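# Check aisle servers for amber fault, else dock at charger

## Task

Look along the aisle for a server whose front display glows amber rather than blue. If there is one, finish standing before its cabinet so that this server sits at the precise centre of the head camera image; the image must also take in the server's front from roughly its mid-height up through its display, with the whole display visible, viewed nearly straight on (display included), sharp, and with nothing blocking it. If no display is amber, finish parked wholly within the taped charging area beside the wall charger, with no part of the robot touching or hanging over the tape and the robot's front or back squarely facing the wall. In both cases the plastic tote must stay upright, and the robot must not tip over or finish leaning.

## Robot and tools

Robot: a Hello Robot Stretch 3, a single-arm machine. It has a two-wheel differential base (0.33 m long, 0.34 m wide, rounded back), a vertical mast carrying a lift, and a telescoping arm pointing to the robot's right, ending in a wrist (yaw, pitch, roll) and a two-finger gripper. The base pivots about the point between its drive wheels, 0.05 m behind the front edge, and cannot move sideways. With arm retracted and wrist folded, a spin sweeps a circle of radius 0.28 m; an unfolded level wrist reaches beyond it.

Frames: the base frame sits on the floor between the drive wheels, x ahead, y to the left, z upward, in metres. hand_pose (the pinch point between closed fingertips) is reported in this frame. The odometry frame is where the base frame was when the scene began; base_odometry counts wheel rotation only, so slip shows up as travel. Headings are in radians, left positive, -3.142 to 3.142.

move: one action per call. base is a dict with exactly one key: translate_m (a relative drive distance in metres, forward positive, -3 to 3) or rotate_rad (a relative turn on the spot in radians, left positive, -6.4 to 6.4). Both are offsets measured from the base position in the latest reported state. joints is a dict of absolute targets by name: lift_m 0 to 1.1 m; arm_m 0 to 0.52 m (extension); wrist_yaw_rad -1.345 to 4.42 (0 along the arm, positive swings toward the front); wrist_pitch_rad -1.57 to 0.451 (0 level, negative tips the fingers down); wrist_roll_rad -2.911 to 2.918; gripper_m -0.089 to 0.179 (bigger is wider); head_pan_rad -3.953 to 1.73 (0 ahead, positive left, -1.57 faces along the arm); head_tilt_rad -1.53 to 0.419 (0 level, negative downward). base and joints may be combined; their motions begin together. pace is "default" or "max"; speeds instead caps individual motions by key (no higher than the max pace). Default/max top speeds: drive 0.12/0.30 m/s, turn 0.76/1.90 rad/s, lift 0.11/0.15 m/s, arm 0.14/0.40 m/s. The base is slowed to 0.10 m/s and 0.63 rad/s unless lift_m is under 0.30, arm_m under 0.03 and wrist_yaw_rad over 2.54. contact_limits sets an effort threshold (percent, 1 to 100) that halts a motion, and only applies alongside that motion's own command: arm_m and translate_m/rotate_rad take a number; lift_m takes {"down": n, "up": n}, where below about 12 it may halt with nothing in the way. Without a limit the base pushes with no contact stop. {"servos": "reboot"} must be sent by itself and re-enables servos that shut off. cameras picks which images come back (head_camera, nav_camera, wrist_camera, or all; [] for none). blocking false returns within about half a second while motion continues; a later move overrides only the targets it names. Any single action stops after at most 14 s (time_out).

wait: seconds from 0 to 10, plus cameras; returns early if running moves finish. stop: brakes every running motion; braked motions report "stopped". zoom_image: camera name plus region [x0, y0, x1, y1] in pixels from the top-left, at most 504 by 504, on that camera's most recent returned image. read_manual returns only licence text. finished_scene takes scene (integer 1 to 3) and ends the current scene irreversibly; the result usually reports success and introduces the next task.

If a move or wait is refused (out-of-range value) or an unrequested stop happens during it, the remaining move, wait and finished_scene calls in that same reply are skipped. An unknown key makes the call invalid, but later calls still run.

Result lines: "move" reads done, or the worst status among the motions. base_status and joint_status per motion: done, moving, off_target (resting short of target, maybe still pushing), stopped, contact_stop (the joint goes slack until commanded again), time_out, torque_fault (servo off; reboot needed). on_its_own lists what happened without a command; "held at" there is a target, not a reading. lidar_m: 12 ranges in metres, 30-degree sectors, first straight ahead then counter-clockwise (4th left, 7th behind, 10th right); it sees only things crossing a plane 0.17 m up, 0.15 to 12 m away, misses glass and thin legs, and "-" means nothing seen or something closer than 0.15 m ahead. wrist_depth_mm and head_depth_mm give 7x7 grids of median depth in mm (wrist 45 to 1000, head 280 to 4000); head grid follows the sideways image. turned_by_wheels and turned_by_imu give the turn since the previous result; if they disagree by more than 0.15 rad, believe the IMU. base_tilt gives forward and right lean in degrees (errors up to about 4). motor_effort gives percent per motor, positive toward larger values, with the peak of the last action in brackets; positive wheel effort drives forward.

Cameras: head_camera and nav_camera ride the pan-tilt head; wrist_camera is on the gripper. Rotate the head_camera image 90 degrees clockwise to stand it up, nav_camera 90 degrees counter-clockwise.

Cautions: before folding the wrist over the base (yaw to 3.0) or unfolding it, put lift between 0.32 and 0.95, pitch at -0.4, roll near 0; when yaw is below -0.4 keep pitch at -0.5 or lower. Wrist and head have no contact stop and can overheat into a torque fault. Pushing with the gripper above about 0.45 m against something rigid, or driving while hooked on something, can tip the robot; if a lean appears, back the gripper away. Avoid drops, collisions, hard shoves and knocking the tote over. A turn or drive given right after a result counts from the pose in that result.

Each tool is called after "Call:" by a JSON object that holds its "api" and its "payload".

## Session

Call:
{"api": "move", "payload": {"joints": {"head_pan_rad":-0.8,"head_tilt_rad":-0.4}}}

Scene clock: 0.97 s.
move: done
base_odometry: x=+0.000 y=+0.000 heading=+0.000
turned_by_wheels: +0.000
turned_by_imu: +0.000
base_tilt: forward=+1.0 right=-1.6
lidar_m: 1.10 1.26 2.15 1.16 1.39 1.66 0.80 0.64 0.63 0.69 1.05 1.84
head_depth_mm: 1231 1245 1253 1258 1266 1275 1253 / 1533 1609 1630 1648 1653 1572 1338 / 1549 1660 1812 1981 2064 1665 1329 / 1524 1637 1779 1936 2059 1639 1323 / 1500 1616 1755 1918 2032 1632 1313 / 1485 1606 1723 1876 1996 1615 1312 / 1466 1576 1687 1849 1958 1611 1304
base_status: not commanded
joint_positions: lift_m=+0.326 arm_m=+0.001 wrist_yaw_rad=+2.974 wrist_pitch_rad=-0.615 wrist_roll_rad=+0.000 gripper_m=+0.037 head_pan_rad=-0.817 head_tilt_rad=-0.402
joint_status: all done
measured_speeds: all 0
motor_effort: left_wheel=+0.7(1.1) right_wheel=-0.8(1.2) lift_m=+16.0(16.5) arm_m=-5.6(5.6) wrist_yaw_rad=-0.3(0.5) wrist_pitch_rad=+2.3(2.8) wrist_roll_rad=+0.1(0.3) gripper_m=+0.2(0.5) head_pan_rad=-0.6(5.2) head_tilt_rad=-2.1(4.5)
hand_pose: x=+0.0113 y=+0.0470 z=+0.2974 quat_wxyz=(+0.270, +0.689, +0.157, +0.654) (m; base frame)
wrist_depth_mm: 148 150 - - - - - / 897 163 897 855 857 839 825 / 754 185 716 721 701 689 691 / 645 595 603 616 610 596 592 / 557 543 158 330 515 518 518 / 484 303 127 292 128 466 459 / 276 278 260 267 415 416 416
pictures: head_camera (sideways), nav_camera (sideways), wrist_camera
Images, in order (width x height): head_camera 896x504, nav_camera 672x504, wrist_camera 644x364.

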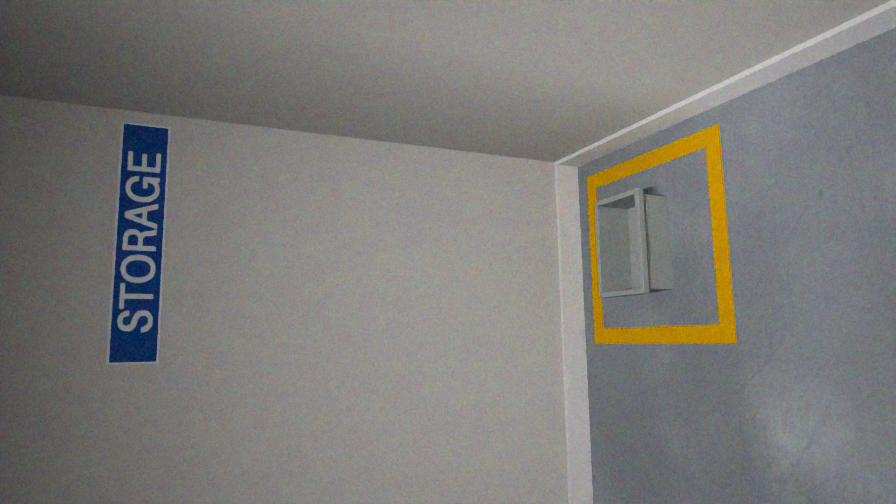

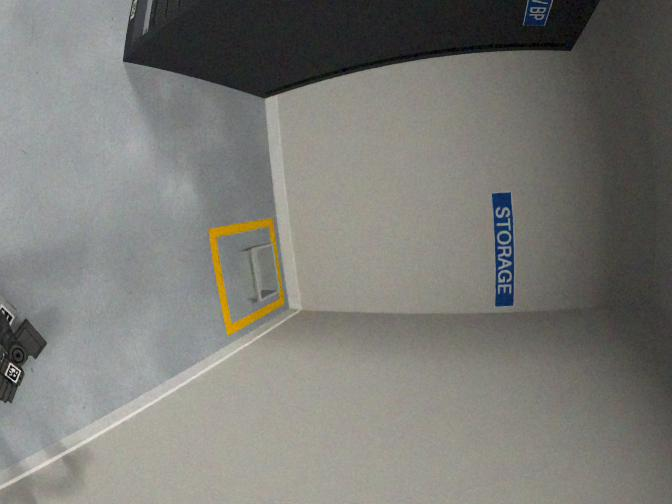

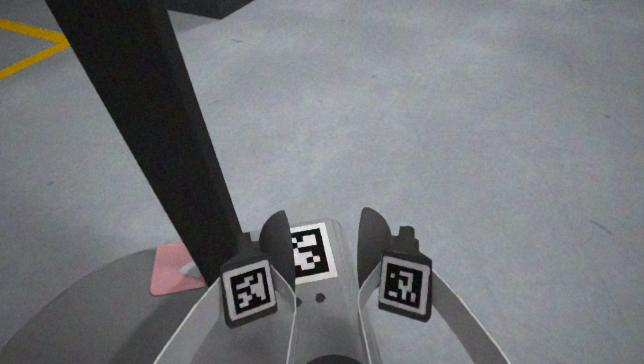

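Now the aisle is ahead-left.

Call:
{"api": "move", "payload": {"joints": {"head_pan_rad":0.3,"head_tilt_rad":-0.2}, "cameras": ["nav_camera"]}}

Call:
{"api": "move", "payload": {"joints": {"head_pan_rad":1.2,"head_tilt_rad":-0.3}, "cameras": ["nav_camera"]}}

Scene clock: 5.30 s.
move: done
base_odometry: x=+0.000 y=+0.000 heading=+0.000
turned_by_wheels: +0.000
turned_by_imu: +0.001
base_tilt: forward=+1.0 right=-1.7
lidar_m: 1.10 1.26 2.15 1.16 1.38 1.66 0.80 0.64 0.63 0.69 1.04 1.84
head_depth_mm: 1055 1117 1185 1262 1358 1461 1523 / 973 1025 1082 1152 1225 1305 1402 / 1053 997 1036 1082 1132 1187 1268 / 1230 1260 1298 1337 1367 1417 1422 / 1390 1432 1467 1551 1626 1682 1565 / 2042 1852 1929 2013 2098 2001 1561 / 2665 2571 2747 2884 2651 2036 1545
base_status: not commanded
joint_positions: lift_m=+0.326 arm_m=+0.001 wrist_yaw_rad=+2.974 wrist_pitch_rad=-0.615 wrist_roll_rad=+0.000 gripper_m=+0.037 head_pan_rad=+0.326 head_tilt_rad=-0.200
joint_status: all done
measured_speeds: all 0
motor_effort: left_wheel=+0.2(0.9) right_wheel=-1.1(1.3) lift_m=+18.4(18.9) arm_m=-9.8(10.1) wrist_yaw_rad=+0.2(0.7) wrist_pitch_rad=+2.6(2.7) wrist_roll_rad=+0.2(0.3) gripper_m=+0.1(0.6) head_pan_rad=-0.3(5.1) head_tilt_rad=+5.1(8.9)
hand_pose: x=+0.0113 y=+0.0470 z=+0.2974 quat_wxyz=(+0.270, +0.689, +0.157, +0.654) (m; base frame)
wrist_depth_mm: 148 149 - - - - - / 885 163 882 894 866 842 813 / 752 186 703 725 732 704 686 / 632 596 606 615 608 605 593 / 556 540 158 331 509 522 522 / 493 306 127 292 128 468 464 / 275 278 261 267 414 417 414
pictures: nav_camera (sideways)
Images, in order (width x height): nav_camera 672x504.

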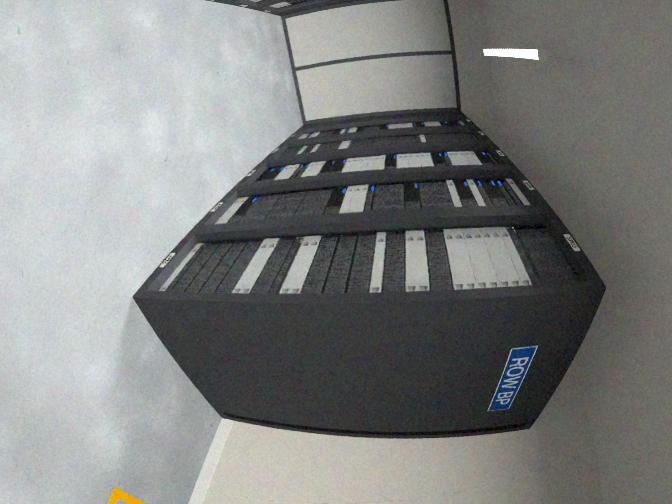

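Scene clock: 6.30 s.
move: done
base_odometry: x=+0.000 y=+0.000 heading=+0.000
turned_by_wheels: +0.000
turned_by_imu: +0.000
base_tilt: forward=+1.0 right=-1.7
lidar_m: 1.10 1.26 2.14 1.16 1.38 1.66 0.80 0.64 0.63 0.69 1.05 1.84
head_depth_mm: 3268 3446 3587 3778 2641 1877 1468 / 3414 3596 3744 - 2599 1868 1457 / 3311 3283 3618 3771 2591 1854 1446 / 2189 2307 2502 2737 2522 1827 1435 / 1654 1764 1887 2016 2164 1820 1430 / 1329 1393 1483 1574 1687 1688 1417 / 1159 1210 1268 1325 1388 1454 1367
base_status: not commanded
joint_positions: lift_m=+0.326 arm_m=+0.001 wrist_yaw_rad=+2.974 wrist_pitch_rad=-0.615 wrist_roll_rad=+0.000 gripper_m=+0.037 head_pan_rad=+1.230 head_tilt_rad=-0.296
joint_status: all done
measured_speeds: all 0
motor_effort: left_wheel=-0.6(1.5) right_wheel=-0.9(1.3) lift_m=+19.3(19.6) arm_m=-10.8(11.2) wrist_yaw_rad=-0.1(0.6) wrist_pitch_rad=+2.6(2.8) wrist_roll_rad=+0.1(0.3) gripper_m=+0.1(0.8) head_pan_rad=-1.3(4.8) head_tilt_rad=-1.8(4.1)
hand_pose: x=+0.0113 y=+0.0470 z=+0.2974 quat_wxyz=(+0.270, +0.689, +0.157, +0.654) (m; base frame)
wrist_depth_mm: 148 150 - - - - - / 860 163 877 864 852 831 851 / 769 186 695 699 714 696 684 / 635 593 599 622 607 600 592 / 560 552 158 329 525 515 524 / 492 306 127 294 128 465 457 / 274 279 261 269 413 417 411
pictures: nav_camera (sideways)
Images, in order (width x height): nav_camera 672x504.

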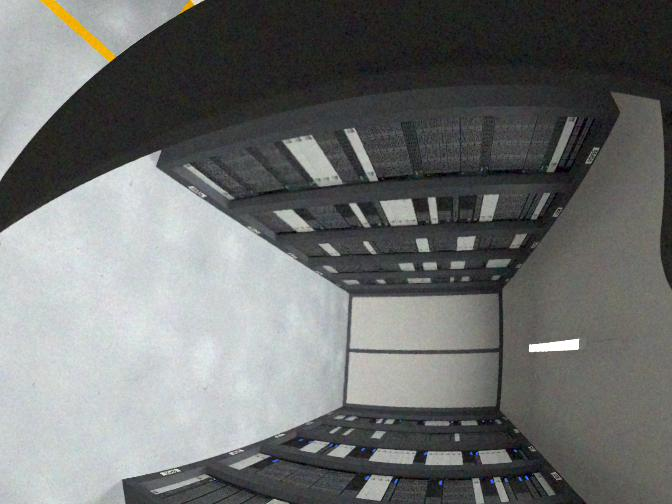

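Call:
{"api": "move", "payload": {"base": {"rotate_rad":0.88}, "joints": {"head_pan_rad":0,"head_tilt_rad":-0.2}, "cameras": ["nav_camera","head_camera"]}}

Scene clock: 14.83 s.
move: done
base_odometry: x=+0.000 y=+0.000 heading=+0.879
turned_by_wheels: +0.879
turned_by_imu: +0.896
base_tilt: forward=+0.9 right=-1.6
lidar_m: 2.62 1.17 1.16 1.78 0.93 0.66 0.63 0.65 0.87 1.84 1.24 1.10
head_depth_mm: 2445 1855 1875 1936 1873 1835 1553 / 2679 2952 2832 2566 2609 2118 1598 / 2702 3624 3805 - 3172 2091 1588 / 2396 3672 3815 - 3088 2091 1572 / 2775 3652 3769 - 3036 2068 1565 / 2811 3631 3720 - 2991 2044 1559 / 2668 2344 2438 2528 2552 2035 1547
base_status: done
joint_positions: lift_m=+0.326 arm_m=+0.001 wrist_yaw_rad=+2.974 wrist_pitch_rad=-0.615 wrist_roll_rad=+0.000 gripper_m=+0.037 head_pan_rad=-0.006 head_tilt_rad=-0.201
joint_status: all done
measured_speeds: all 0
motor_effort: left_wheel=-12.0(15.2) right_wheel=+10.4(16.1) lift_m=+22.5(22.7) arm_m=-15.8(16.3) wrist_yaw_rad=+0.4(0.8) wrist_pitch_rad=+2.2(2.9) wrist_roll_rad=+0.3(0.4) gripper_m=+0.0(0.7) head_pan_rad=+2.5(3.9) head_tilt_rad=+6.4(8.5)
hand_pose: x=+0.0113 y=+0.0470 z=+0.2974 quat_wxyz=(+0.270, +0.689, +0.157, +0.654) (m; base frame)
wrist_depth_mm: 142 150 - - - - 995 / 885 163 900 870 851 838 825 / 768 186 708 725 705 692 686 / 637 592 602 618 602 608 593 / 553 551 159 329 506 521 518 / 475 304 127 292 129 464 461 / 274 279 260 267 414 423 418
pictures: head_camera (sideways), nav_camera (sideways)
Images, in order (width x height): head_camera 896x504, nav_camera 672x504.

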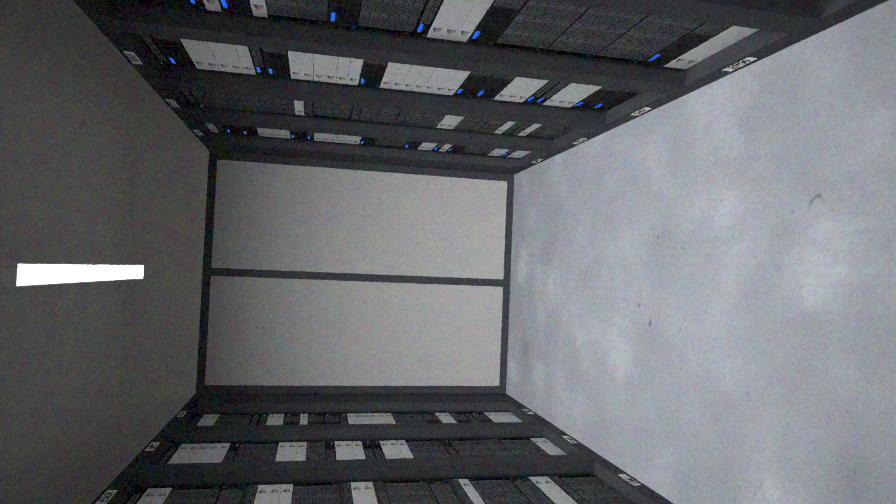

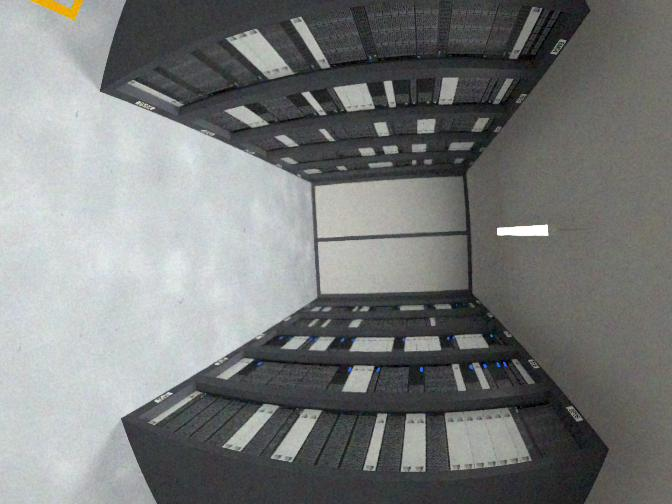

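Call:
{"api": "move", "payload": {"base": {"translate_m":1.3}, "joints": {"head_pan_rad":-1.57,"head_tilt_rad":-0.25}, "cameras": ["nav_camera"], "speeds": {"translate_m":0.3}}}

Call:
{"api": "move", "payload": {"joints": {"head_pan_rad":1.57,"head_tilt_rad":-0.25}, "cameras": ["nav_camera"]}}

Scene clock: 36.90 s.
move: done
base_odometry: x=+0.829 y=+1.001 heading=+0.879
turned_by_wheels: +0.000
turned_by_imu: +0.011
base_tilt: forward=+1.1 right=-1.5
lidar_m: 2.53 1.31 0.94 0.84 0.92 2.03 1.94 1.99 0.76 0.67 0.68 0.96
head_depth_mm: 596 625 659 696 737 783 836 / 595 626 659 696 737 780 834 / 595 624 658 693 735 779 834 / 594 624 657 693 734 781 832 / 594 624 657 692 737 780 824 / 543 571 600 633 669 711 761 / 585 614 651 685 726 777 829
base_status: done
joint_positions: lift_m=+0.326 arm_m=+0.001 wrist_yaw_rad=+2.974 wrist_pitch_rad=-0.615 wrist_roll_rad=+0.000 gripper_m=+0.037 head_pan_rad=-1.570 head_tilt_rad=-0.250
joint_status: all done
measured_speeds: all 0
motor_effort: left_wheel=-2.4(8.5) right_wheel=+11.3(17.8) lift_m=+32.1(32.6) arm_m=-13.6(15.9) wrist_yaw_rad=+0.4(0.9) wrist_pitch_rad=+2.4(2.9) wrist_roll_rad=+0.2(0.4) gripper_m=+0.3(0.7) head_pan_rad=+2.7(4.8) head_tilt_rad=-1.8(3.6)
hand_pose: x=+0.0113 y=+0.0470 z=+0.2974 quat_wxyz=(+0.270, +0.689, +0.157, +0.654) (m; base frame)
wrist_depth_mm: 148 149 886 926 969 996 - / 865 163 873 857 852 849 830 / 763 185 701 733 707 696 682 / 644 594 603 623 597 605 588 / 560 544 158 328 517 519 522 / 474 307 127 293 128 460 462 / 274 281 262 268 411 413 415
pictures: nav_camera (sideways)
Images, in order (width x height): nav_camera 672x504.

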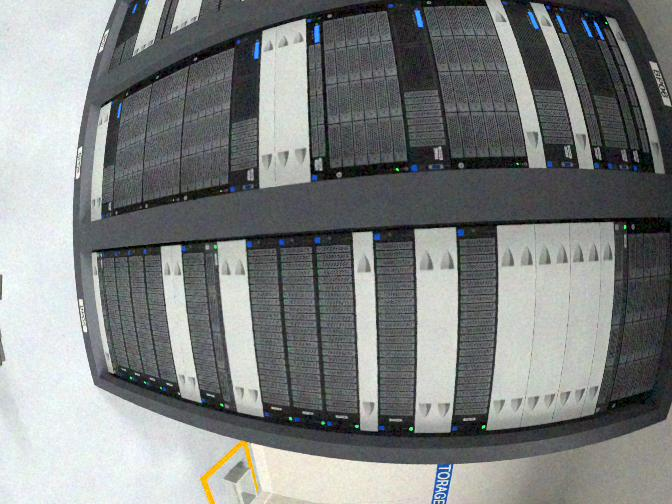

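Scene clock: 39.87 s.
move: done
base_odometry: x=+0.829 y=+1.001 heading=+0.879
turned_by_wheels: +0.000
turned_by_imu: +0.001
base_tilt: forward=+1.1 right=-1.5
lidar_m: 2.53 1.30 0.94 0.84 0.92 2.02 1.93 1.99 0.76 0.67 0.68 0.96
head_depth_mm: 747 782 825 870 918 976 1042 / 701 740 804 861 919 978 1042 / 736 746 781 815 864 912 981 / 745 784 824 871 923 977 1035 / 746 783 826 867 922 981 1044 / 747 785 824 872 924 982 1042 / 748 785 826 871 923 981 1045
base_status: not commanded
joint_positions: lift_m=+0.326 arm_m=+0.001 wrist_yaw_rad=+2.974 wrist_pitch_rad=-0.615 wrist_roll_rad=+0.000 gripper_m=+0.037 head_pan_rad=+1.582 head_tilt_rad=-0.250
joint_status: all done
measured_speeds: translate_m=+0.000 rotate_rad=+0.000 lift_m=+0.000 arm_m=+0.000 wrist_yaw_rad=+0.000 wrist_pitch_rad=+0.000 wrist_roll_rad=+0.000 head_pan_rad=-0.024 head_tilt_rad=+0.000
motor_effort: left_wheel=-1.1(2.8) right_wheel=+11.7(12.1) lift_m=+33.9(34.6) arm_m=-14.0(14.8) wrist_yaw_rad=+0.6(0.8) wrist_pitch_rad=+2.4(2.9) wrist_roll_rad=+0.1(0.3) gripper_m=-0.4(0.7) head_pan_rad=-2.3(5.9) head_tilt_rad=-2.1(4.5)
hand_pose: x=+0.0113 y=+0.0470 z=+0.2974 quat_wxyz=(+0.270, +0.689, +0.157, +0.654) (m; base frame)
wrist_depth_mm: 148 150 926 917 959 - - / 894 163 870 862 839 827 823 / 759 185 708 726 707 703 697 / 644 593 602 621 599 596 596 / 559 547 158 330 509 521 520 / 474 305 127 293 128 469 463 / 275 280 261 268 412 415 415
pictures: nav_camera (sideways)
Images, in order (width x height): nav_camera 672x504.

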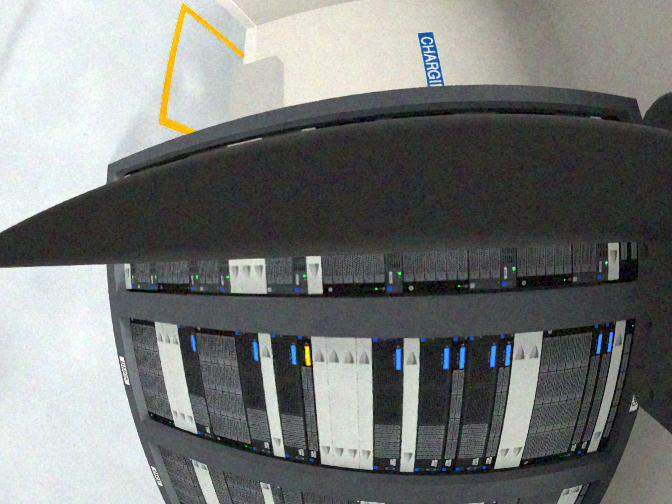

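Call:
{"api": "move", "payload": {"base": {"translate_m":0.5}, "joints": {"head_tilt_rad":-0.4}, "cameras": ["head_camera","nav_camera"]}}

Scene clock: 55.13 s.
move: done
base_odometry: x=+1.148 y=+1.386 heading=+0.879
turned_by_wheels: +0.000
turned_by_imu: +0.005
base_tilt: forward=+0.9 right=-1.7
lidar_m: 2.28 1.32 0.89 0.87 0.94 1.25 2.44 1.03 0.72 0.71 0.68 0.98
head_depth_mm: 684 744 832 931 1022 1138 1241 / 717 761 804 867 969 1104 1242 / 731 787 854 930 1008 1101 1223 / 729 789 849 931 1021 1131 1229 / 731 788 850 928 1021 1136 1235 / 731 787 852 929 1022 1137 1235 / 731 785 842 907 985 1086 1202
base_status: done
joint_positions: lift_m=+0.326 arm_m=+0.001 wrist_yaw_rad=+2.974 wrist_pitch_rad=-0.615 wrist_roll_rad=+0.000 gripper_m=+0.037 head_pan_rad=+1.570 head_tilt_rad=-0.400
joint_status: all done
measured_speeds: all 0
motor_effort: left_wheel=-1.8(7.0) right_wheel=+11.2(15.8) lift_m=+37.5(38.9) arm_m=-12.9(14.1) wrist_yaw_rad=-0.3(0.8) wrist_pitch_rad=+2.3(2.9) wrist_roll_rad=+0.1(0.3) gripper_m=+0.0(0.7) head_pan_rad=-2.8(3.6) head_tilt_rad=+4.5(5.7)
hand_pose: x=+0.0113 y=+0.0470 z=+0.2974 quat_wxyz=(+0.270, +0.689, +0.157, +0.654) (m; base frame)
wrist_depth_mm: 145 150 923 934 973 - - / - 163 873 882 860 841 840 / 756 187 719 732 715 699 684 / 639 601 605 606 603 597 598 / 554 549 158 330 513 526 514 / 491 305 127 292 129 469 459 / 275 278 260 269 415 415 414
pictures: head_camera (sideways), nav_camera (sideways)
Images, in order (width x height): head_camera 896x504, nav_camera 672x504.

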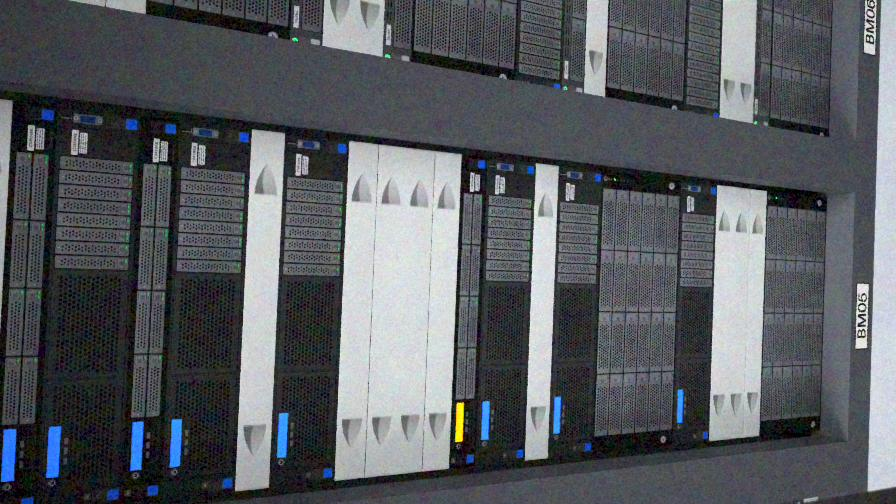

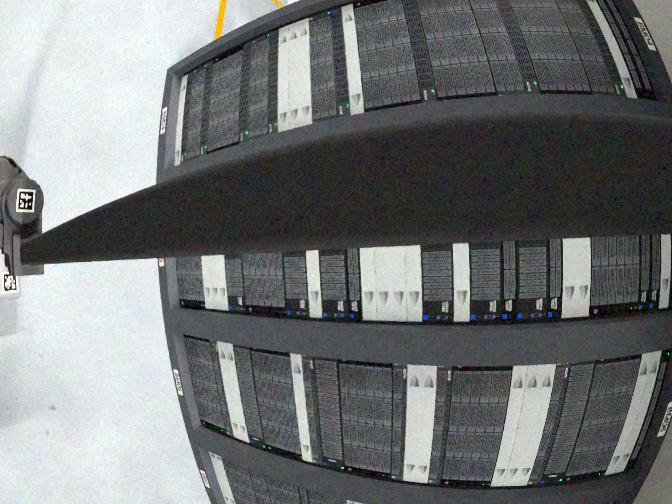

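Call:
{"api": "move", "payload": {"base": {"translate_m":-0.17}, "joints": {"head_tilt_rad":-0.427}, "cameras": ["head_camera"]}}

Scene clock: 63.00 s.
move: done
base_odometry: x=+1.040 y=+1.255 heading=+0.879
turned_by_wheels: +0.000
turned_by_imu: +0.000
base_tilt: forward=+1.1 right=-1.6
lidar_m: 2.30 1.28 0.92 0.86 0.87 2.37 2.26 0.99 0.68 0.67 0.73 0.99
head_depth_mm: 726 784 856 910 983 1106 1252 / 725 785 854 936 1040 1142 1242 / 726 784 854 936 1039 1162 1247 / 725 784 853 936 1036 1158 1248 / 725 786 853 937 1037 1180 1242 / 692 740 806 885 968 1106 1220 / 692 757 843 938 1040 1164 1249
base_status: done
joint_positions: lift_m=+0.326 arm_m=+0.001 wrist_yaw_rad=+2.974 wrist_pitch_rad=-0.615 wrist_roll_rad=+0.000 gripper_m=+0.037 head_pan_rad=+1.570 head_tilt_rad=-0.427
joint_status: all done
measured_speeds: all 0
motor_effort: left_wheel=-7.7(13.3) right_wheel=-2.9(7.9) lift_m=+29.2(33.3) arm_m=-12.5(13.1) wrist_yaw_rad=-0.1(0.8) wrist_pitch_rad=+2.3(2.8) wrist_roll_rad=+0.3(0.3) gripper_m=+0.2(0.6) head_pan_rad=-2.3(3.3) head_tilt_rad=-2.5(3.6)
hand_pose: x=+0.0113 y=+0.0470 z=+0.2974 quat_wxyz=(+0.270, +0.689, +0.157, +0.654) (m; base frame)
wrist_depth_mm: 145 149 912 953 961 991 - / 848 163 885 869 842 865 847 / 756 185 725 712 703 684 696 / 644 596 601 612 606 602 597 / 551 539 159 326 511 518 522 / 476 304 127 291 128 473 461 / 274 277 260 269 412 416 415
pictures: head_camera (sideways)
Images, in order (width x height): head_camera 896x504.

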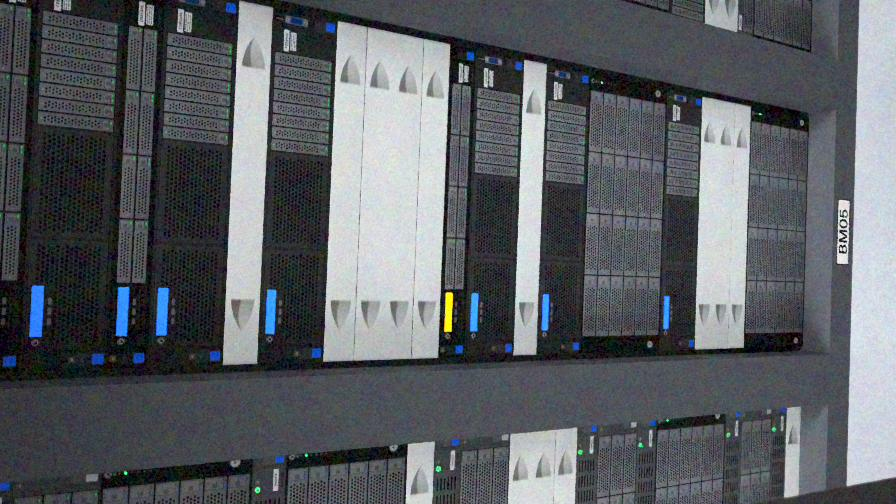

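Call:
{"api": "move", "payload": {"joints": {"head_tilt_rad":-0.44}, "cameras": ["head_camera"]}}

Call:
{"api": "zoom_image", "payload": {"camera": "head_camera", "region": [398, 202, 498, 302]}}

Scene clock: 65.93 s.
move: done
base_odometry: x=+1.040 y=+1.255 heading=+0.879
turned_by_wheels: +0.000
turned_by_imu: +0.001
base_tilt: forward=+0.9 right=-1.6
lidar_m: 2.31 1.28 0.92 0.86 0.87 2.37 2.27 0.99 0.68 0.67 0.73 0.99
head_depth_mm: 724 786 858 920 997 1122 1261 / 725 785 852 942 1049 1166 1250 / 725 785 858 942 1047 1176 1259 / 723 785 859 944 1048 1177 1254 / 723 784 857 944 1049 1197 1249 / 691 742 810 887 976 1121 1234 / 692 763 848 943 1049 1178 1240
base_status: not commanded
joint_positions: lift_m=+0.326 arm_m=+0.001 wrist_yaw_rad=+2.974 wrist_pitch_rad=-0.615 wrist_roll_rad=+0.000 gripper_m=+0.037 head_pan_rad=+1.570 head_tilt_rad=-0.440
joint_status: all done
measured_speeds: all 0
motor_effort: left_wheel=-7.6(8.0) right_wheel=-3.0(3.3) lift_m=+25.4(25.8) arm_m=-12.1(13.0) wrist_yaw_rad=-0.1(0.5) wrist_pitch_rad=+2.4(2.6) wrist_roll_rad=+0.3(0.3) gripper_m=+0.2(0.5) head_pan_rad=-2.8(2.8) head_tilt_rad=-2.6(3.2)
hand_pose: x=+0.0113 y=+0.0470 z=+0.2974 quat_wxyz=(+0.270, +0.689, +0.157, +0.654) (m; base frame)
wrist_depth_mm: 144 149 911 930 988 - 1000 / 847 163 877 888 856 843 818 / 756 185 697 720 717 686 689 / 636 590 599 607 610 610 594 / 552 548 158 327 512 515 520 / 481 307 127 292 129 465 456 / 275 279 260 268 411 418 414
pictures: head_camera (sideways)
Images, in order (width x height): head_camera 896x504.

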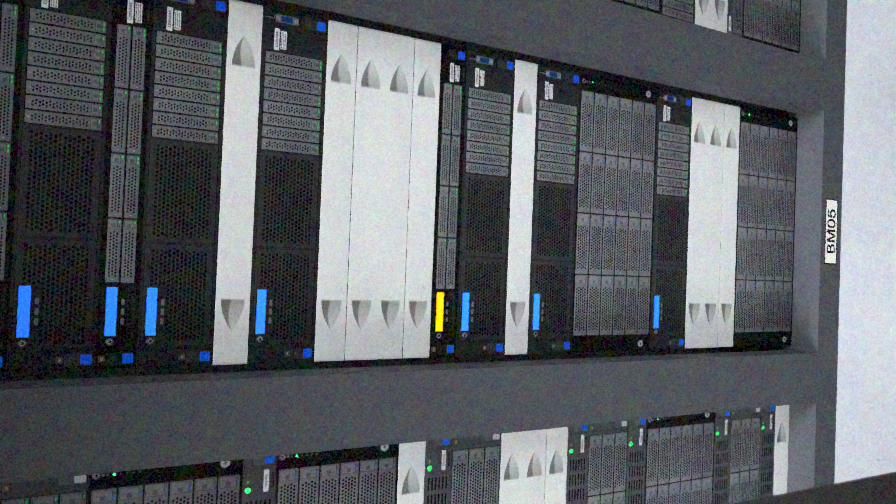

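Scaled by 5.040 from the camera's 896x504 image, which has a finer 1280x720 frame.

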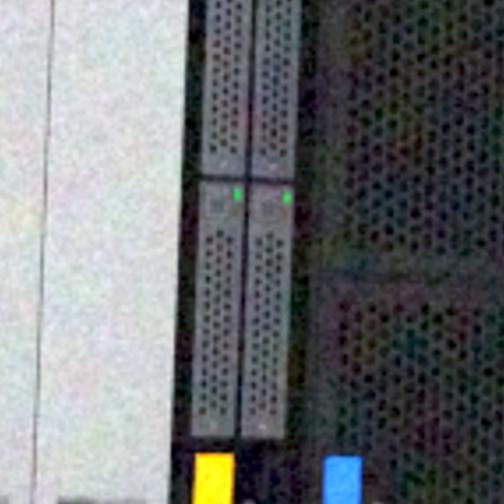

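Call:
{"api": "finished_scene", "payload": {"scene": 2}}

The scene is finished: the task was done.


## Next scene

The same job, from a new start.

Call:
{"api": "move", "payload": {"joints": {"head_pan_rad":0.8,"head_tilt_rad":-0.3}, "cameras": ["nav_camera"]}}

Call:
{"api": "move", "payload": {"joints": {"head_pan_rad":-0.8,"head_tilt_rad":-0.3}, "cameras": ["nav_camera"]}}

Scene clock: 0.97 s.
move: done
base_odometry: x=+0.000 y=+0.000 heading=+0.000
turned_by_wheels: +0.000
turned_by_imu: +0.000
base_tilt: forward=+1.1 right=-1.7
lidar_m: 1.43 1.15 0.88 0.86 0.92 1.32 1.86 1.07 1.44 1.12 0.67 0.92
head_depth_mm: 1187 1292 1420 1561 1732 1797 1458 / 1078 1158 1266 1376 1527 1662 1455 / 987 1053 1137 1228 1344 1476 1448 / 910 971 1033 1112 1201 1310 1386 / 842 892 952 1017 1094 1179 1274 / 787 831 878 935 997 1069 1149 / 737 774 820 864 917 978 1047
base_status: not commanded
joint_positions: lift_m=+0.459 arm_m=+0.001 wrist_yaw_rad=+2.956 wrist_pitch_rad=-0.558 wrist_roll_rad=+0.000 gripper_m=+0.037 head_pan_rad=+0.817 head_tilt_rad=-0.300
joint_status: all done
measured_speeds: all 0
motor_effort: left_wheel=+0.1(1.8) right_wheel=-0.5(0.6) lift_m=+23.3(23.3) arm_m=-4.8(4.9) wrist_yaw_rad=+0.0(0.7) wrist_pitch_rad=+2.3(2.9) wrist_roll_rad=+0.2(0.3) gripper_m=+0.4(0.5) head_pan_rad=+1.6(4.7) head_tilt_rad=-2.3(6.4)
hand_pose: x=+0.0166 y=+0.0556 z=+0.4417 quat_wxyz=(+0.257, +0.695, +0.131, +0.659) (m; base frame)
wrist_depth_mm: 137 143 - - - - - / 150 157 - - - - - / - 173 - - 996 972 994 / 900 197 847 847 838 840 813 / 765 708 231 706 690 712 714 / 659 658 128 611 128 629 618 / 590 578 334 407 556 557 552
pictures: nav_camera (sideways)
Images, in order (width x height): nav_camera 672x504.

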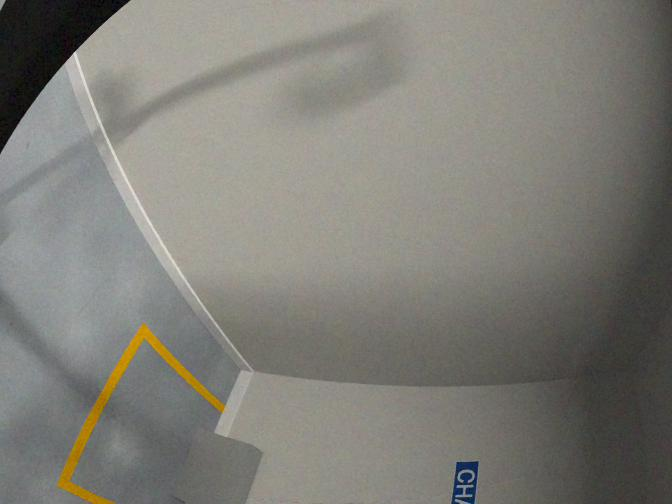

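Scene clock: 2.20 s.
move: done
base_odometry: x=+0.000 y=+0.000 heading=+0.000
turned_by_wheels: +0.000
turned_by_imu: +0.000
base_tilt: forward=+1.2 right=-1.6
lidar_m: 1.43 1.15 0.88 0.86 0.92 1.32 1.86 1.07 1.44 1.12 0.68 0.92
head_depth_mm: 557 577 599 632 680 929 1090 / 608 633 660 688 719 755 798 / 671 700 734 770 809 853 903 / 748 785 826 869 921 977 1043 / 842 891 944 1006 1070 1148 1244 / 968 1030 1102 1183 1282 1394 1387 / 1135 1226 1329 1448 1594 1666 1411
base_status: not commanded
joint_positions: lift_m=+0.459 arm_m=+0.001 wrist_yaw_rad=+2.956 wrist_pitch_rad=-0.558 wrist_roll_rad=+0.000 gripper_m=+0.037 head_pan_rad=-0.827 head_tilt_rad=-0.300
joint_status: all done
measured_speeds: all 0
motor_effort: left_wheel=+0.4(1.0) right_wheel=-0.2(0.8) lift_m=+25.1(25.1) arm_m=-6.7(6.7) wrist_yaw_rad=-0.1(0.5) wrist_pitch_rad=+2.8(2.9) wrist_roll_rad=+0.3(0.3) gripper_m=+0.1(0.6) head_pan_rad=+0.0(4.2) head_tilt_rad=-1.6(4.5)
hand_pose: x=+0.0166 y=+0.0556 z=+0.4417 quat_wxyz=(+0.257, +0.695, +0.131, +0.659) (m; base frame)
wrist_depth_mm: 137 143 - - - - - / 150 157 - - - - - / - 173 - - 993 990 965 / 885 198 842 871 835 825 828 / 756 711 230 698 696 714 711 / 659 648 128 607 128 630 623 / 583 580 334 412 553 556 553
pictures: nav_camera (sideways)
Images, in order (width x height): nav_camera 672x504.

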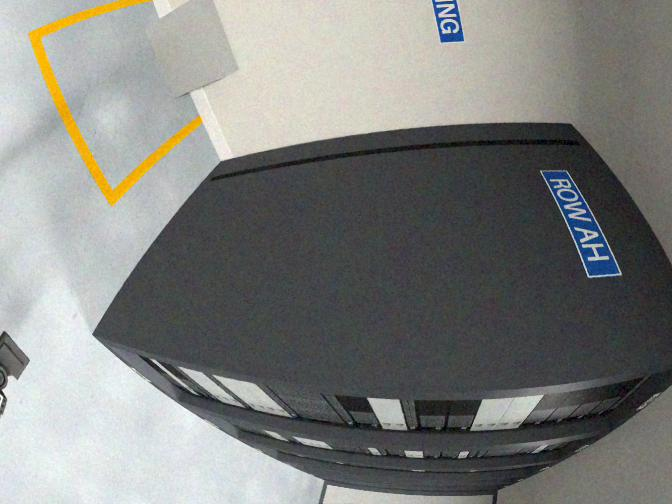

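Call:
{"api": "move", "payload": {"joints": {"head_pan_rad":-1.8,"head_tilt_rad":-0.2}, "cameras": ["nav_camera","head_camera"]}}

Call:
{"api": "move", "payload": {"joints": {"head_pan_rad":-2.6,"head_tilt_rad":-0.4}, "cameras": ["nav_camera"]}}

Scene clock: 6.93 s.
move: done
base_odometry: x=+0.000 y=+0.000 heading=+0.000
turned_by_wheels: +0.000
turned_by_imu: +0.001
base_tilt: forward=+1.0 right=-1.5
lidar_m: 1.43 1.15 0.88 0.86 0.92 1.32 1.86 1.07 1.44 1.13 0.68 0.92
head_depth_mm: 2186 1713 1778 1802 1794 1788 1549 / 2661 2240 2320 2322 2294 2022 1595 / 2727 3559 3245 3052 2881 2099 1586 / 2425 3502 3662 3800 3067 2083 1578 / 2789 3439 3593 3652 3049 2059 1564 / 2841 3374 3502 3600 2901 2054 1550 / 1981 1992 2011 1739 1757 1791 1542
base_status: not commanded
joint_positions: lift_m=+0.459 arm_m=+0.001 wrist_yaw_rad=+2.956 wrist_pitch_rad=-0.558 wrist_roll_rad=+0.000 gripper_m=+0.037 head_pan_rad=-1.819 head_tilt_rad=-0.203
joint_status: all done
measured_speeds: all 0
motor_effort: left_wheel=+1.4(1.6) right_wheel=-0.2(0.7) lift_m=+30.2(30.4) arm_m=-11.4(11.7) wrist_yaw_rad=+0.3(1.0) wrist_pitch_rad=+2.7(2.9) wrist_roll_rad=+0.3(0.3) gripper_m=-0.9(0.9) head_pan_rad=-0.1(3.9) head_tilt_rad=+5.9(7.3)
hand_pose: x=+0.0166 y=+0.0556 z=+0.4417 quat_wxyz=(+0.257, +0.695, +0.131, +0.659) (m; base frame)
wrist_depth_mm: 137 143 - - - - - / 149 157 - - - - - / - 173 996 - 999 994 957 / 886 199 846 861 824 830 823 / 753 704 232 711 708 708 700 / 664 666 128 624 128 626 620 / 585 586 333 413 556 556 561
pictures: head_camera (sideways), nav_camera (sideways)
Images, in order (width x height): head_camera 896x504, nav_camera 672x504.

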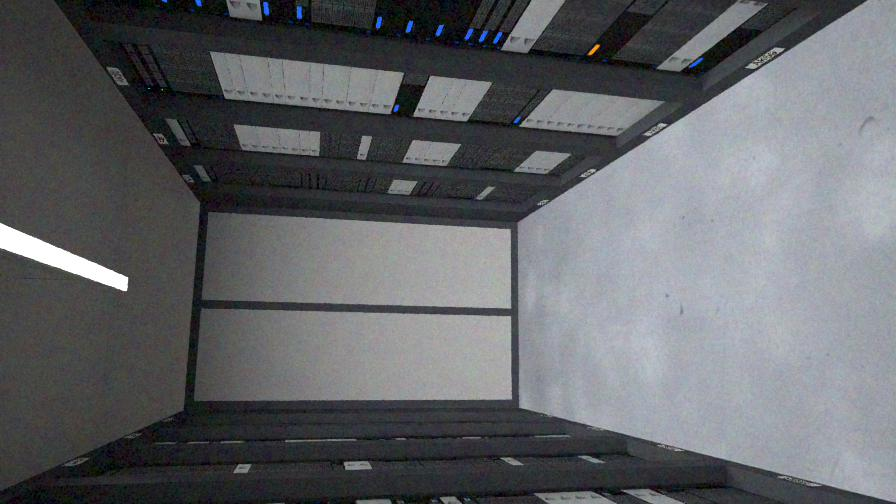

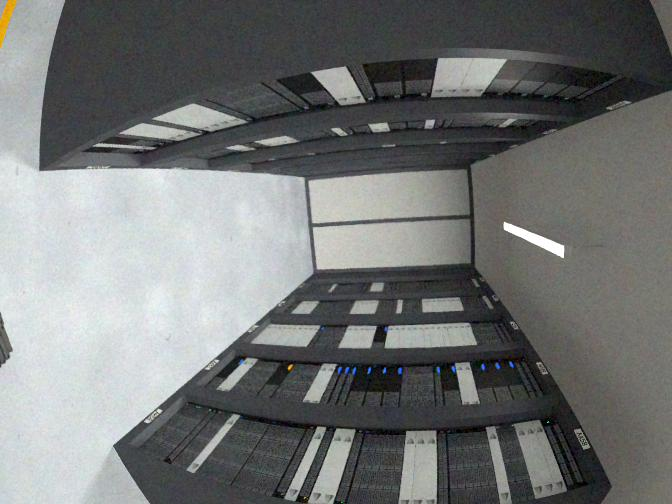

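Scene clock: 7.90 s.
move: done
base_odometry: x=+0.000 y=+0.000 heading=+0.000
turned_by_wheels: +0.000
turned_by_imu: +0.000
base_tilt: forward=+0.8 right=-1.7
lidar_m: 1.43 1.15 0.88 0.86 0.91 1.32 1.87 1.07 1.44 1.12 0.68 0.92
head_depth_mm: 1484 1722 1987 2158 2212 1679 1349 / 1193 1340 1531 1797 2020 1664 1342 / 994 1104 1227 1377 1589 1622 1330 / 911 978 1063 1170 1289 1437 1327 / 1022 1101 1192 1297 1427 1529 1319 / 1106 1202 1309 1433 1585 1620 1309 / 1165 1263 1381 1532 1791 1607 1311
base_status: not commanded
joint_positions: lift_m=+0.459 arm_m=+0.001 wrist_yaw_rad=+2.956 wrist_pitch_rad=-0.558 wrist_roll_rad=+0.000 gripper_m=+0.037 head_pan_rad=-2.626 head_tilt_rad=-0.398
joint_status: all done
measured_speeds: all 0
motor_effort: left_wheel=+0.0(0.9) right_wheel=-0.3(0.6) lift_m=+31.5(31.6) arm_m=-12.3(12.4) wrist_yaw_rad=+0.1(0.8) wrist_pitch_rad=+2.6(2.9) wrist_roll_rad=+0.2(0.3) gripper_m=+0.2(0.8) head_pan_rad=+0.6(5.1) head_tilt_rad=-3.2(4.0)
hand_pose: x=+0.0166 y=+0.0556 z=+0.4417 quat_wxyz=(+0.257, +0.695, +0.131, +0.659) (m; base frame)
wrist_depth_mm: 137 143 - - - - - / 149 157 - - - - - / - 174 992 - - 958 964 / 894 198 835 869 838 824 821 / 764 718 232 709 693 713 693 / 658 659 128 617 128 639 630 / 586 582 333 411 552 557 547
pictures: nav_camera (sideways)
Images, in order (width x height): nav_camera 672x504.

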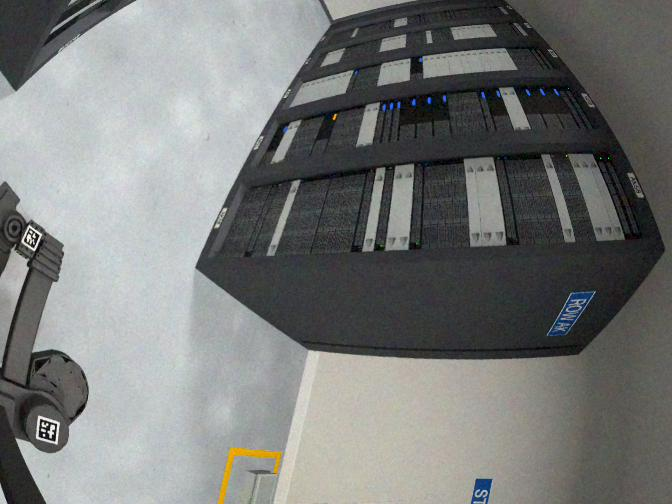

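Call:
{"api": "move", "payload": {"base": {"rotate_rad":-1.69}, "joints": {"head_pan_rad":0,"head_tilt_rad":-0.3,"lift_m":0.285,"wrist_pitch_rad":-0.4}, "cameras": ["nav_camera","head_camera"]}}

Scene clock: 33.53 s.
move: done
base_odometry: x=+0.000 y=+0.000 heading=-1.689
turned_by_wheels: -1.689
turned_by_imu: -1.717
base_tilt: forward=+1.0 right=-1.7
lidar_m: 1.77 0.68 0.81 1.43 1.30 0.91 0.86 0.88 1.16 2.16 1.07 1.27
head_depth_mm: 2840 2448 2277 2334 2244 1879 1453 / 3296 3301 3361 3329 2597 1855 1455 / 3258 3444 3658 3784 2561 1842 1441 / 3258 3375 3621 3786 2552 1835 1439 / 3221 3297 3560 3526 2498 1814 1426 / 1485 1568 1674 1751 1864 1736 1413 / 971 1019 1063 1121 1202 1249 1264
base_status: done
joint_positions: lift_m=+0.285 arm_m=+0.001 wrist_yaw_rad=+2.956 wrist_pitch_rad=-0.422 wrist_roll_rad=+0.000 gripper_m=+0.037 head_pan_rad=+0.004 head_tilt_rad=-0.300
joint_status: all done
measured_speeds: all 0
motor_effort: left_wheel=+9.7(16.2) right_wheel=-13.7(16.6) lift_m=+28.3(33.9) arm_m=-17.0(17.6) wrist_yaw_rad=-0.3(1.1) wrist_pitch_rad=+4.2(6.4) wrist_roll_rad=+0.3(0.4) gripper_m=+0.3(0.6) head_pan_rad=-2.4(4.9) head_tilt_rad=+5.0(8.6)
hand_pose: x=+0.0202 y=+0.0744 z=+0.2967 quat_wxyz=(+0.212, +0.702, +0.084, +0.675) (m; base frame)
wrist_depth_mm: 131 163 - - - 784 582 / 143 149 - - - 824 612 / 931 160 949 923 911 805 628 / 768 173 733 725 713 691 636 / 626 197 206 572 554 584 571 / 526 492 128 299 128 492 490 / 448 269 257 269 423 432 428
pictures: head_camera (sideways), nav_camera (sideways)
Images, in order (width x height): head_camera 896x504, nav_camera 672x504.

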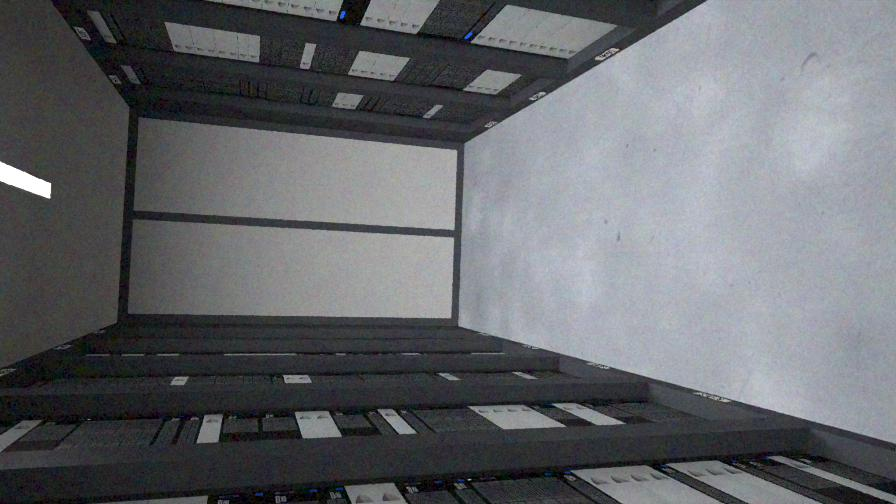

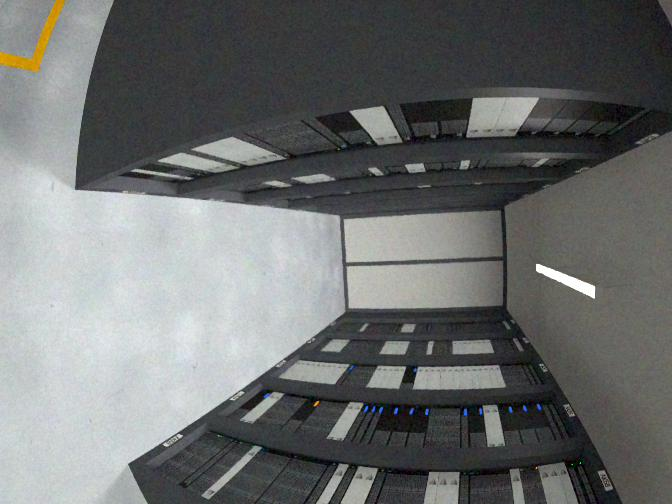

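Call:
{"api": "move", "payload": {"base": {"translate_m":1.55}, "joints": {"head_pan_rad":-1.57,"head_tilt_rad":-0.7}, "speeds": {"translate_m":0.25}, "contact_limits": {"translate_m":40}, "cameras": ["nav_camera","head_camera"]}}

Scene clock: 47.00 s.
move: done
base_odometry: x=-0.183 y=-1.539 heading=-1.689
turned_by_wheels: +0.000
turned_by_imu: +0.011
base_tilt: forward=+0.9 right=-1.7
lidar_m: 2.03 0.66 0.44 0.44 0.45 0.52 2.41 1.20 0.86 0.86 0.83 1.14
head_depth_mm: 704 782 875 1035 1324 1331 1147 / 704 799 918 1062 1267 1329 1145 / 705 795 920 1081 1318 1318 1138 / 705 796 917 1082 1314 1314 1135 / 702 795 914 1078 1315 1311 1130 / 702 794 895 1026 1260 1308 1129 / 665 738 870 1049 1314 1297 1123
base_status: done
joint_positions: lift_m=+0.285 arm_m=+0.001 wrist_yaw_rad=+2.956 wrist_pitch_rad=-0.422 wrist_roll_rad=+0.000 gripper_m=+0.037 head_pan_rad=-1.570 head_tilt_rad=-0.701
joint_status: all done
measured_speeds: all 0
motor_effort: left_wheel=+8.1(16.4) right_wheel=+3.6(8.4) lift_m=+24.4(35.4) arm_m=-15.1(16.9) wrist_yaw_rad=+0.2(0.9) wrist_pitch_rad=+4.4(4.9) wrist_roll_rad=+0.0(0.4) gripper_m=+0.0(0.8) head_pan_rad=+3.1(5.8) head_tilt_rad=-2.7(6.7)
contact_limits: translate_m 40 (maximum 100)
hand_pose: x=+0.0202 y=+0.0744 z=+0.2967 quat_wxyz=(+0.212, +0.702, +0.084, +0.675) (m; base frame)
wrist_depth_mm: 132 164 438 466 454 533 581 / 142 148 474 509 489 594 640 / 438 159 519 553 534 646 698 / 481 173 565 592 587 649 673 / 496 196 206 556 561 580 576 / 503 492 128 300 128 492 488 / 445 268 257 268 426 428 425
pictures: head_camera (sideways), nav_camera (sideways)
Images, in order (width x height): head_camera 896x504, nav_camera 672x504.

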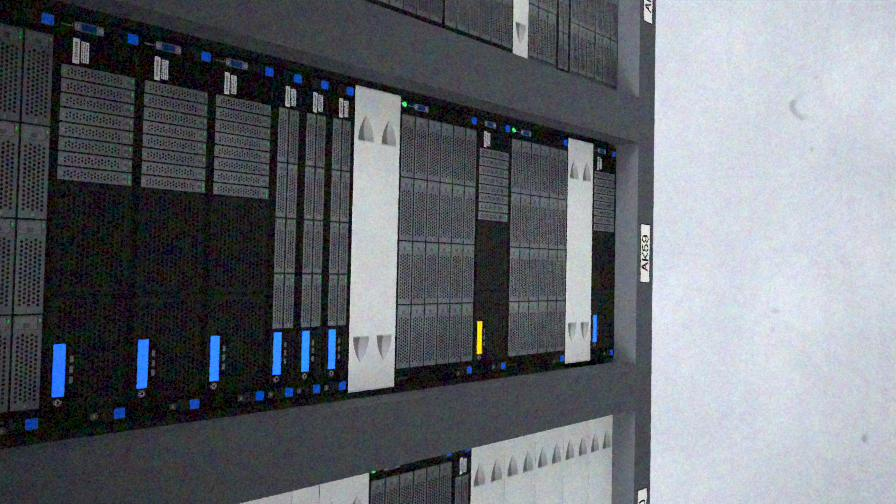

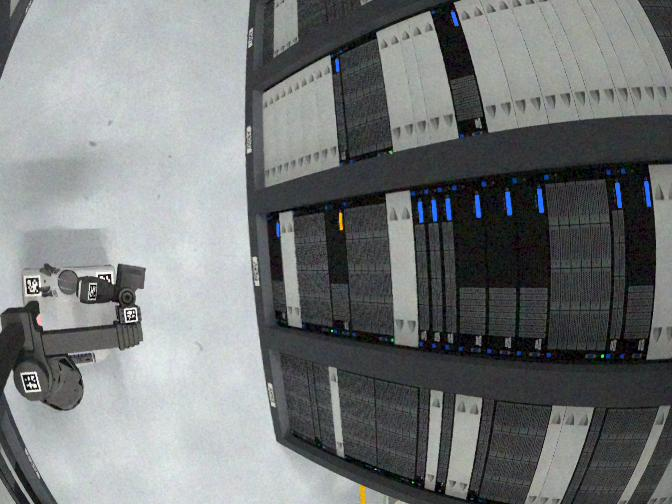

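Call:
{"api": "move", "payload": {"base": {"translate_m":0.06}, "joints": {"head_tilt_rad":-0.766}, "cameras": ["head_camera"]}}

Scene clock: 51.87 s.
move: done
base_odometry: x=-0.190 y=-1.599 heading=-1.689
turned_by_wheels: +0.000
turned_by_imu: +0.002
base_tilt: forward=+1.2 right=-1.7
lidar_m: 1.97 0.66 0.41 0.44 0.46 0.53 2.46 1.25 0.88 0.82 0.83 1.10
head_depth_mm: 713 815 931 1098 1394 1290 1121 / 712 814 952 1146 1383 1278 1118 / 711 814 954 1142 1392 1279 1116 / 710 811 947 1144 1384 1279 1112 / 709 812 951 1130 1386 1265 1109 / 684 772 882 1095 1378 1263 1104 / 671 797 949 1139 1383 1262 1097
base_status: done
joint_positions: lift_m=+0.285 arm_m=+0.001 wrist_yaw_rad=+2.956 wrist_pitch_rad=-0.422 wrist_roll_rad=+0.000 gripper_m=+0.037 head_pan_rad=-1.570 head_tilt_rad=-0.765
joint_status: all done
measured_speeds: all 0
motor_effort: left_wheel=+8.0(11.8) right_wheel=+3.5(7.9) lift_m=+19.5(20.7) arm_m=-14.7(15.3) wrist_yaw_rad=+0.3(0.8) wrist_pitch_rad=+4.7(4.9) wrist_roll_rad=+0.2(0.3) gripper_m=-0.1(0.5) head_pan_rad=+3.1(3.7) head_tilt_rad=-4.5(6.3)
hand_pose: x=+0.0202 y=+0.0744 z=+0.2967 quat_wxyz=(+0.212, +0.702, +0.084, +0.675) (m; base frame)
wrist_depth_mm: 131 164 443 459 442 538 568 / 142 149 481 498 491 590 648 / 444 159 518 544 547 658 700 / 497 172 572 581 578 652 659 / 523 195 207 560 562 569 574 / 509 492 128 301 128 486 488 / 440 267 258 269 424 425 422
pictures: head_camera (sideways)
Images, in order (width x height): head_camera 896x504.

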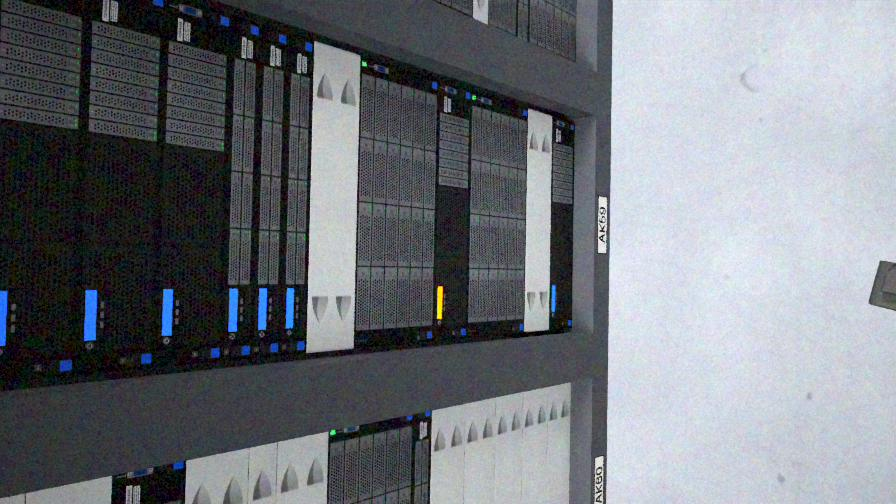

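Call:
{"api": "finished_scene", "payload": {"scene": 3}}

The scene is finished: the task was done.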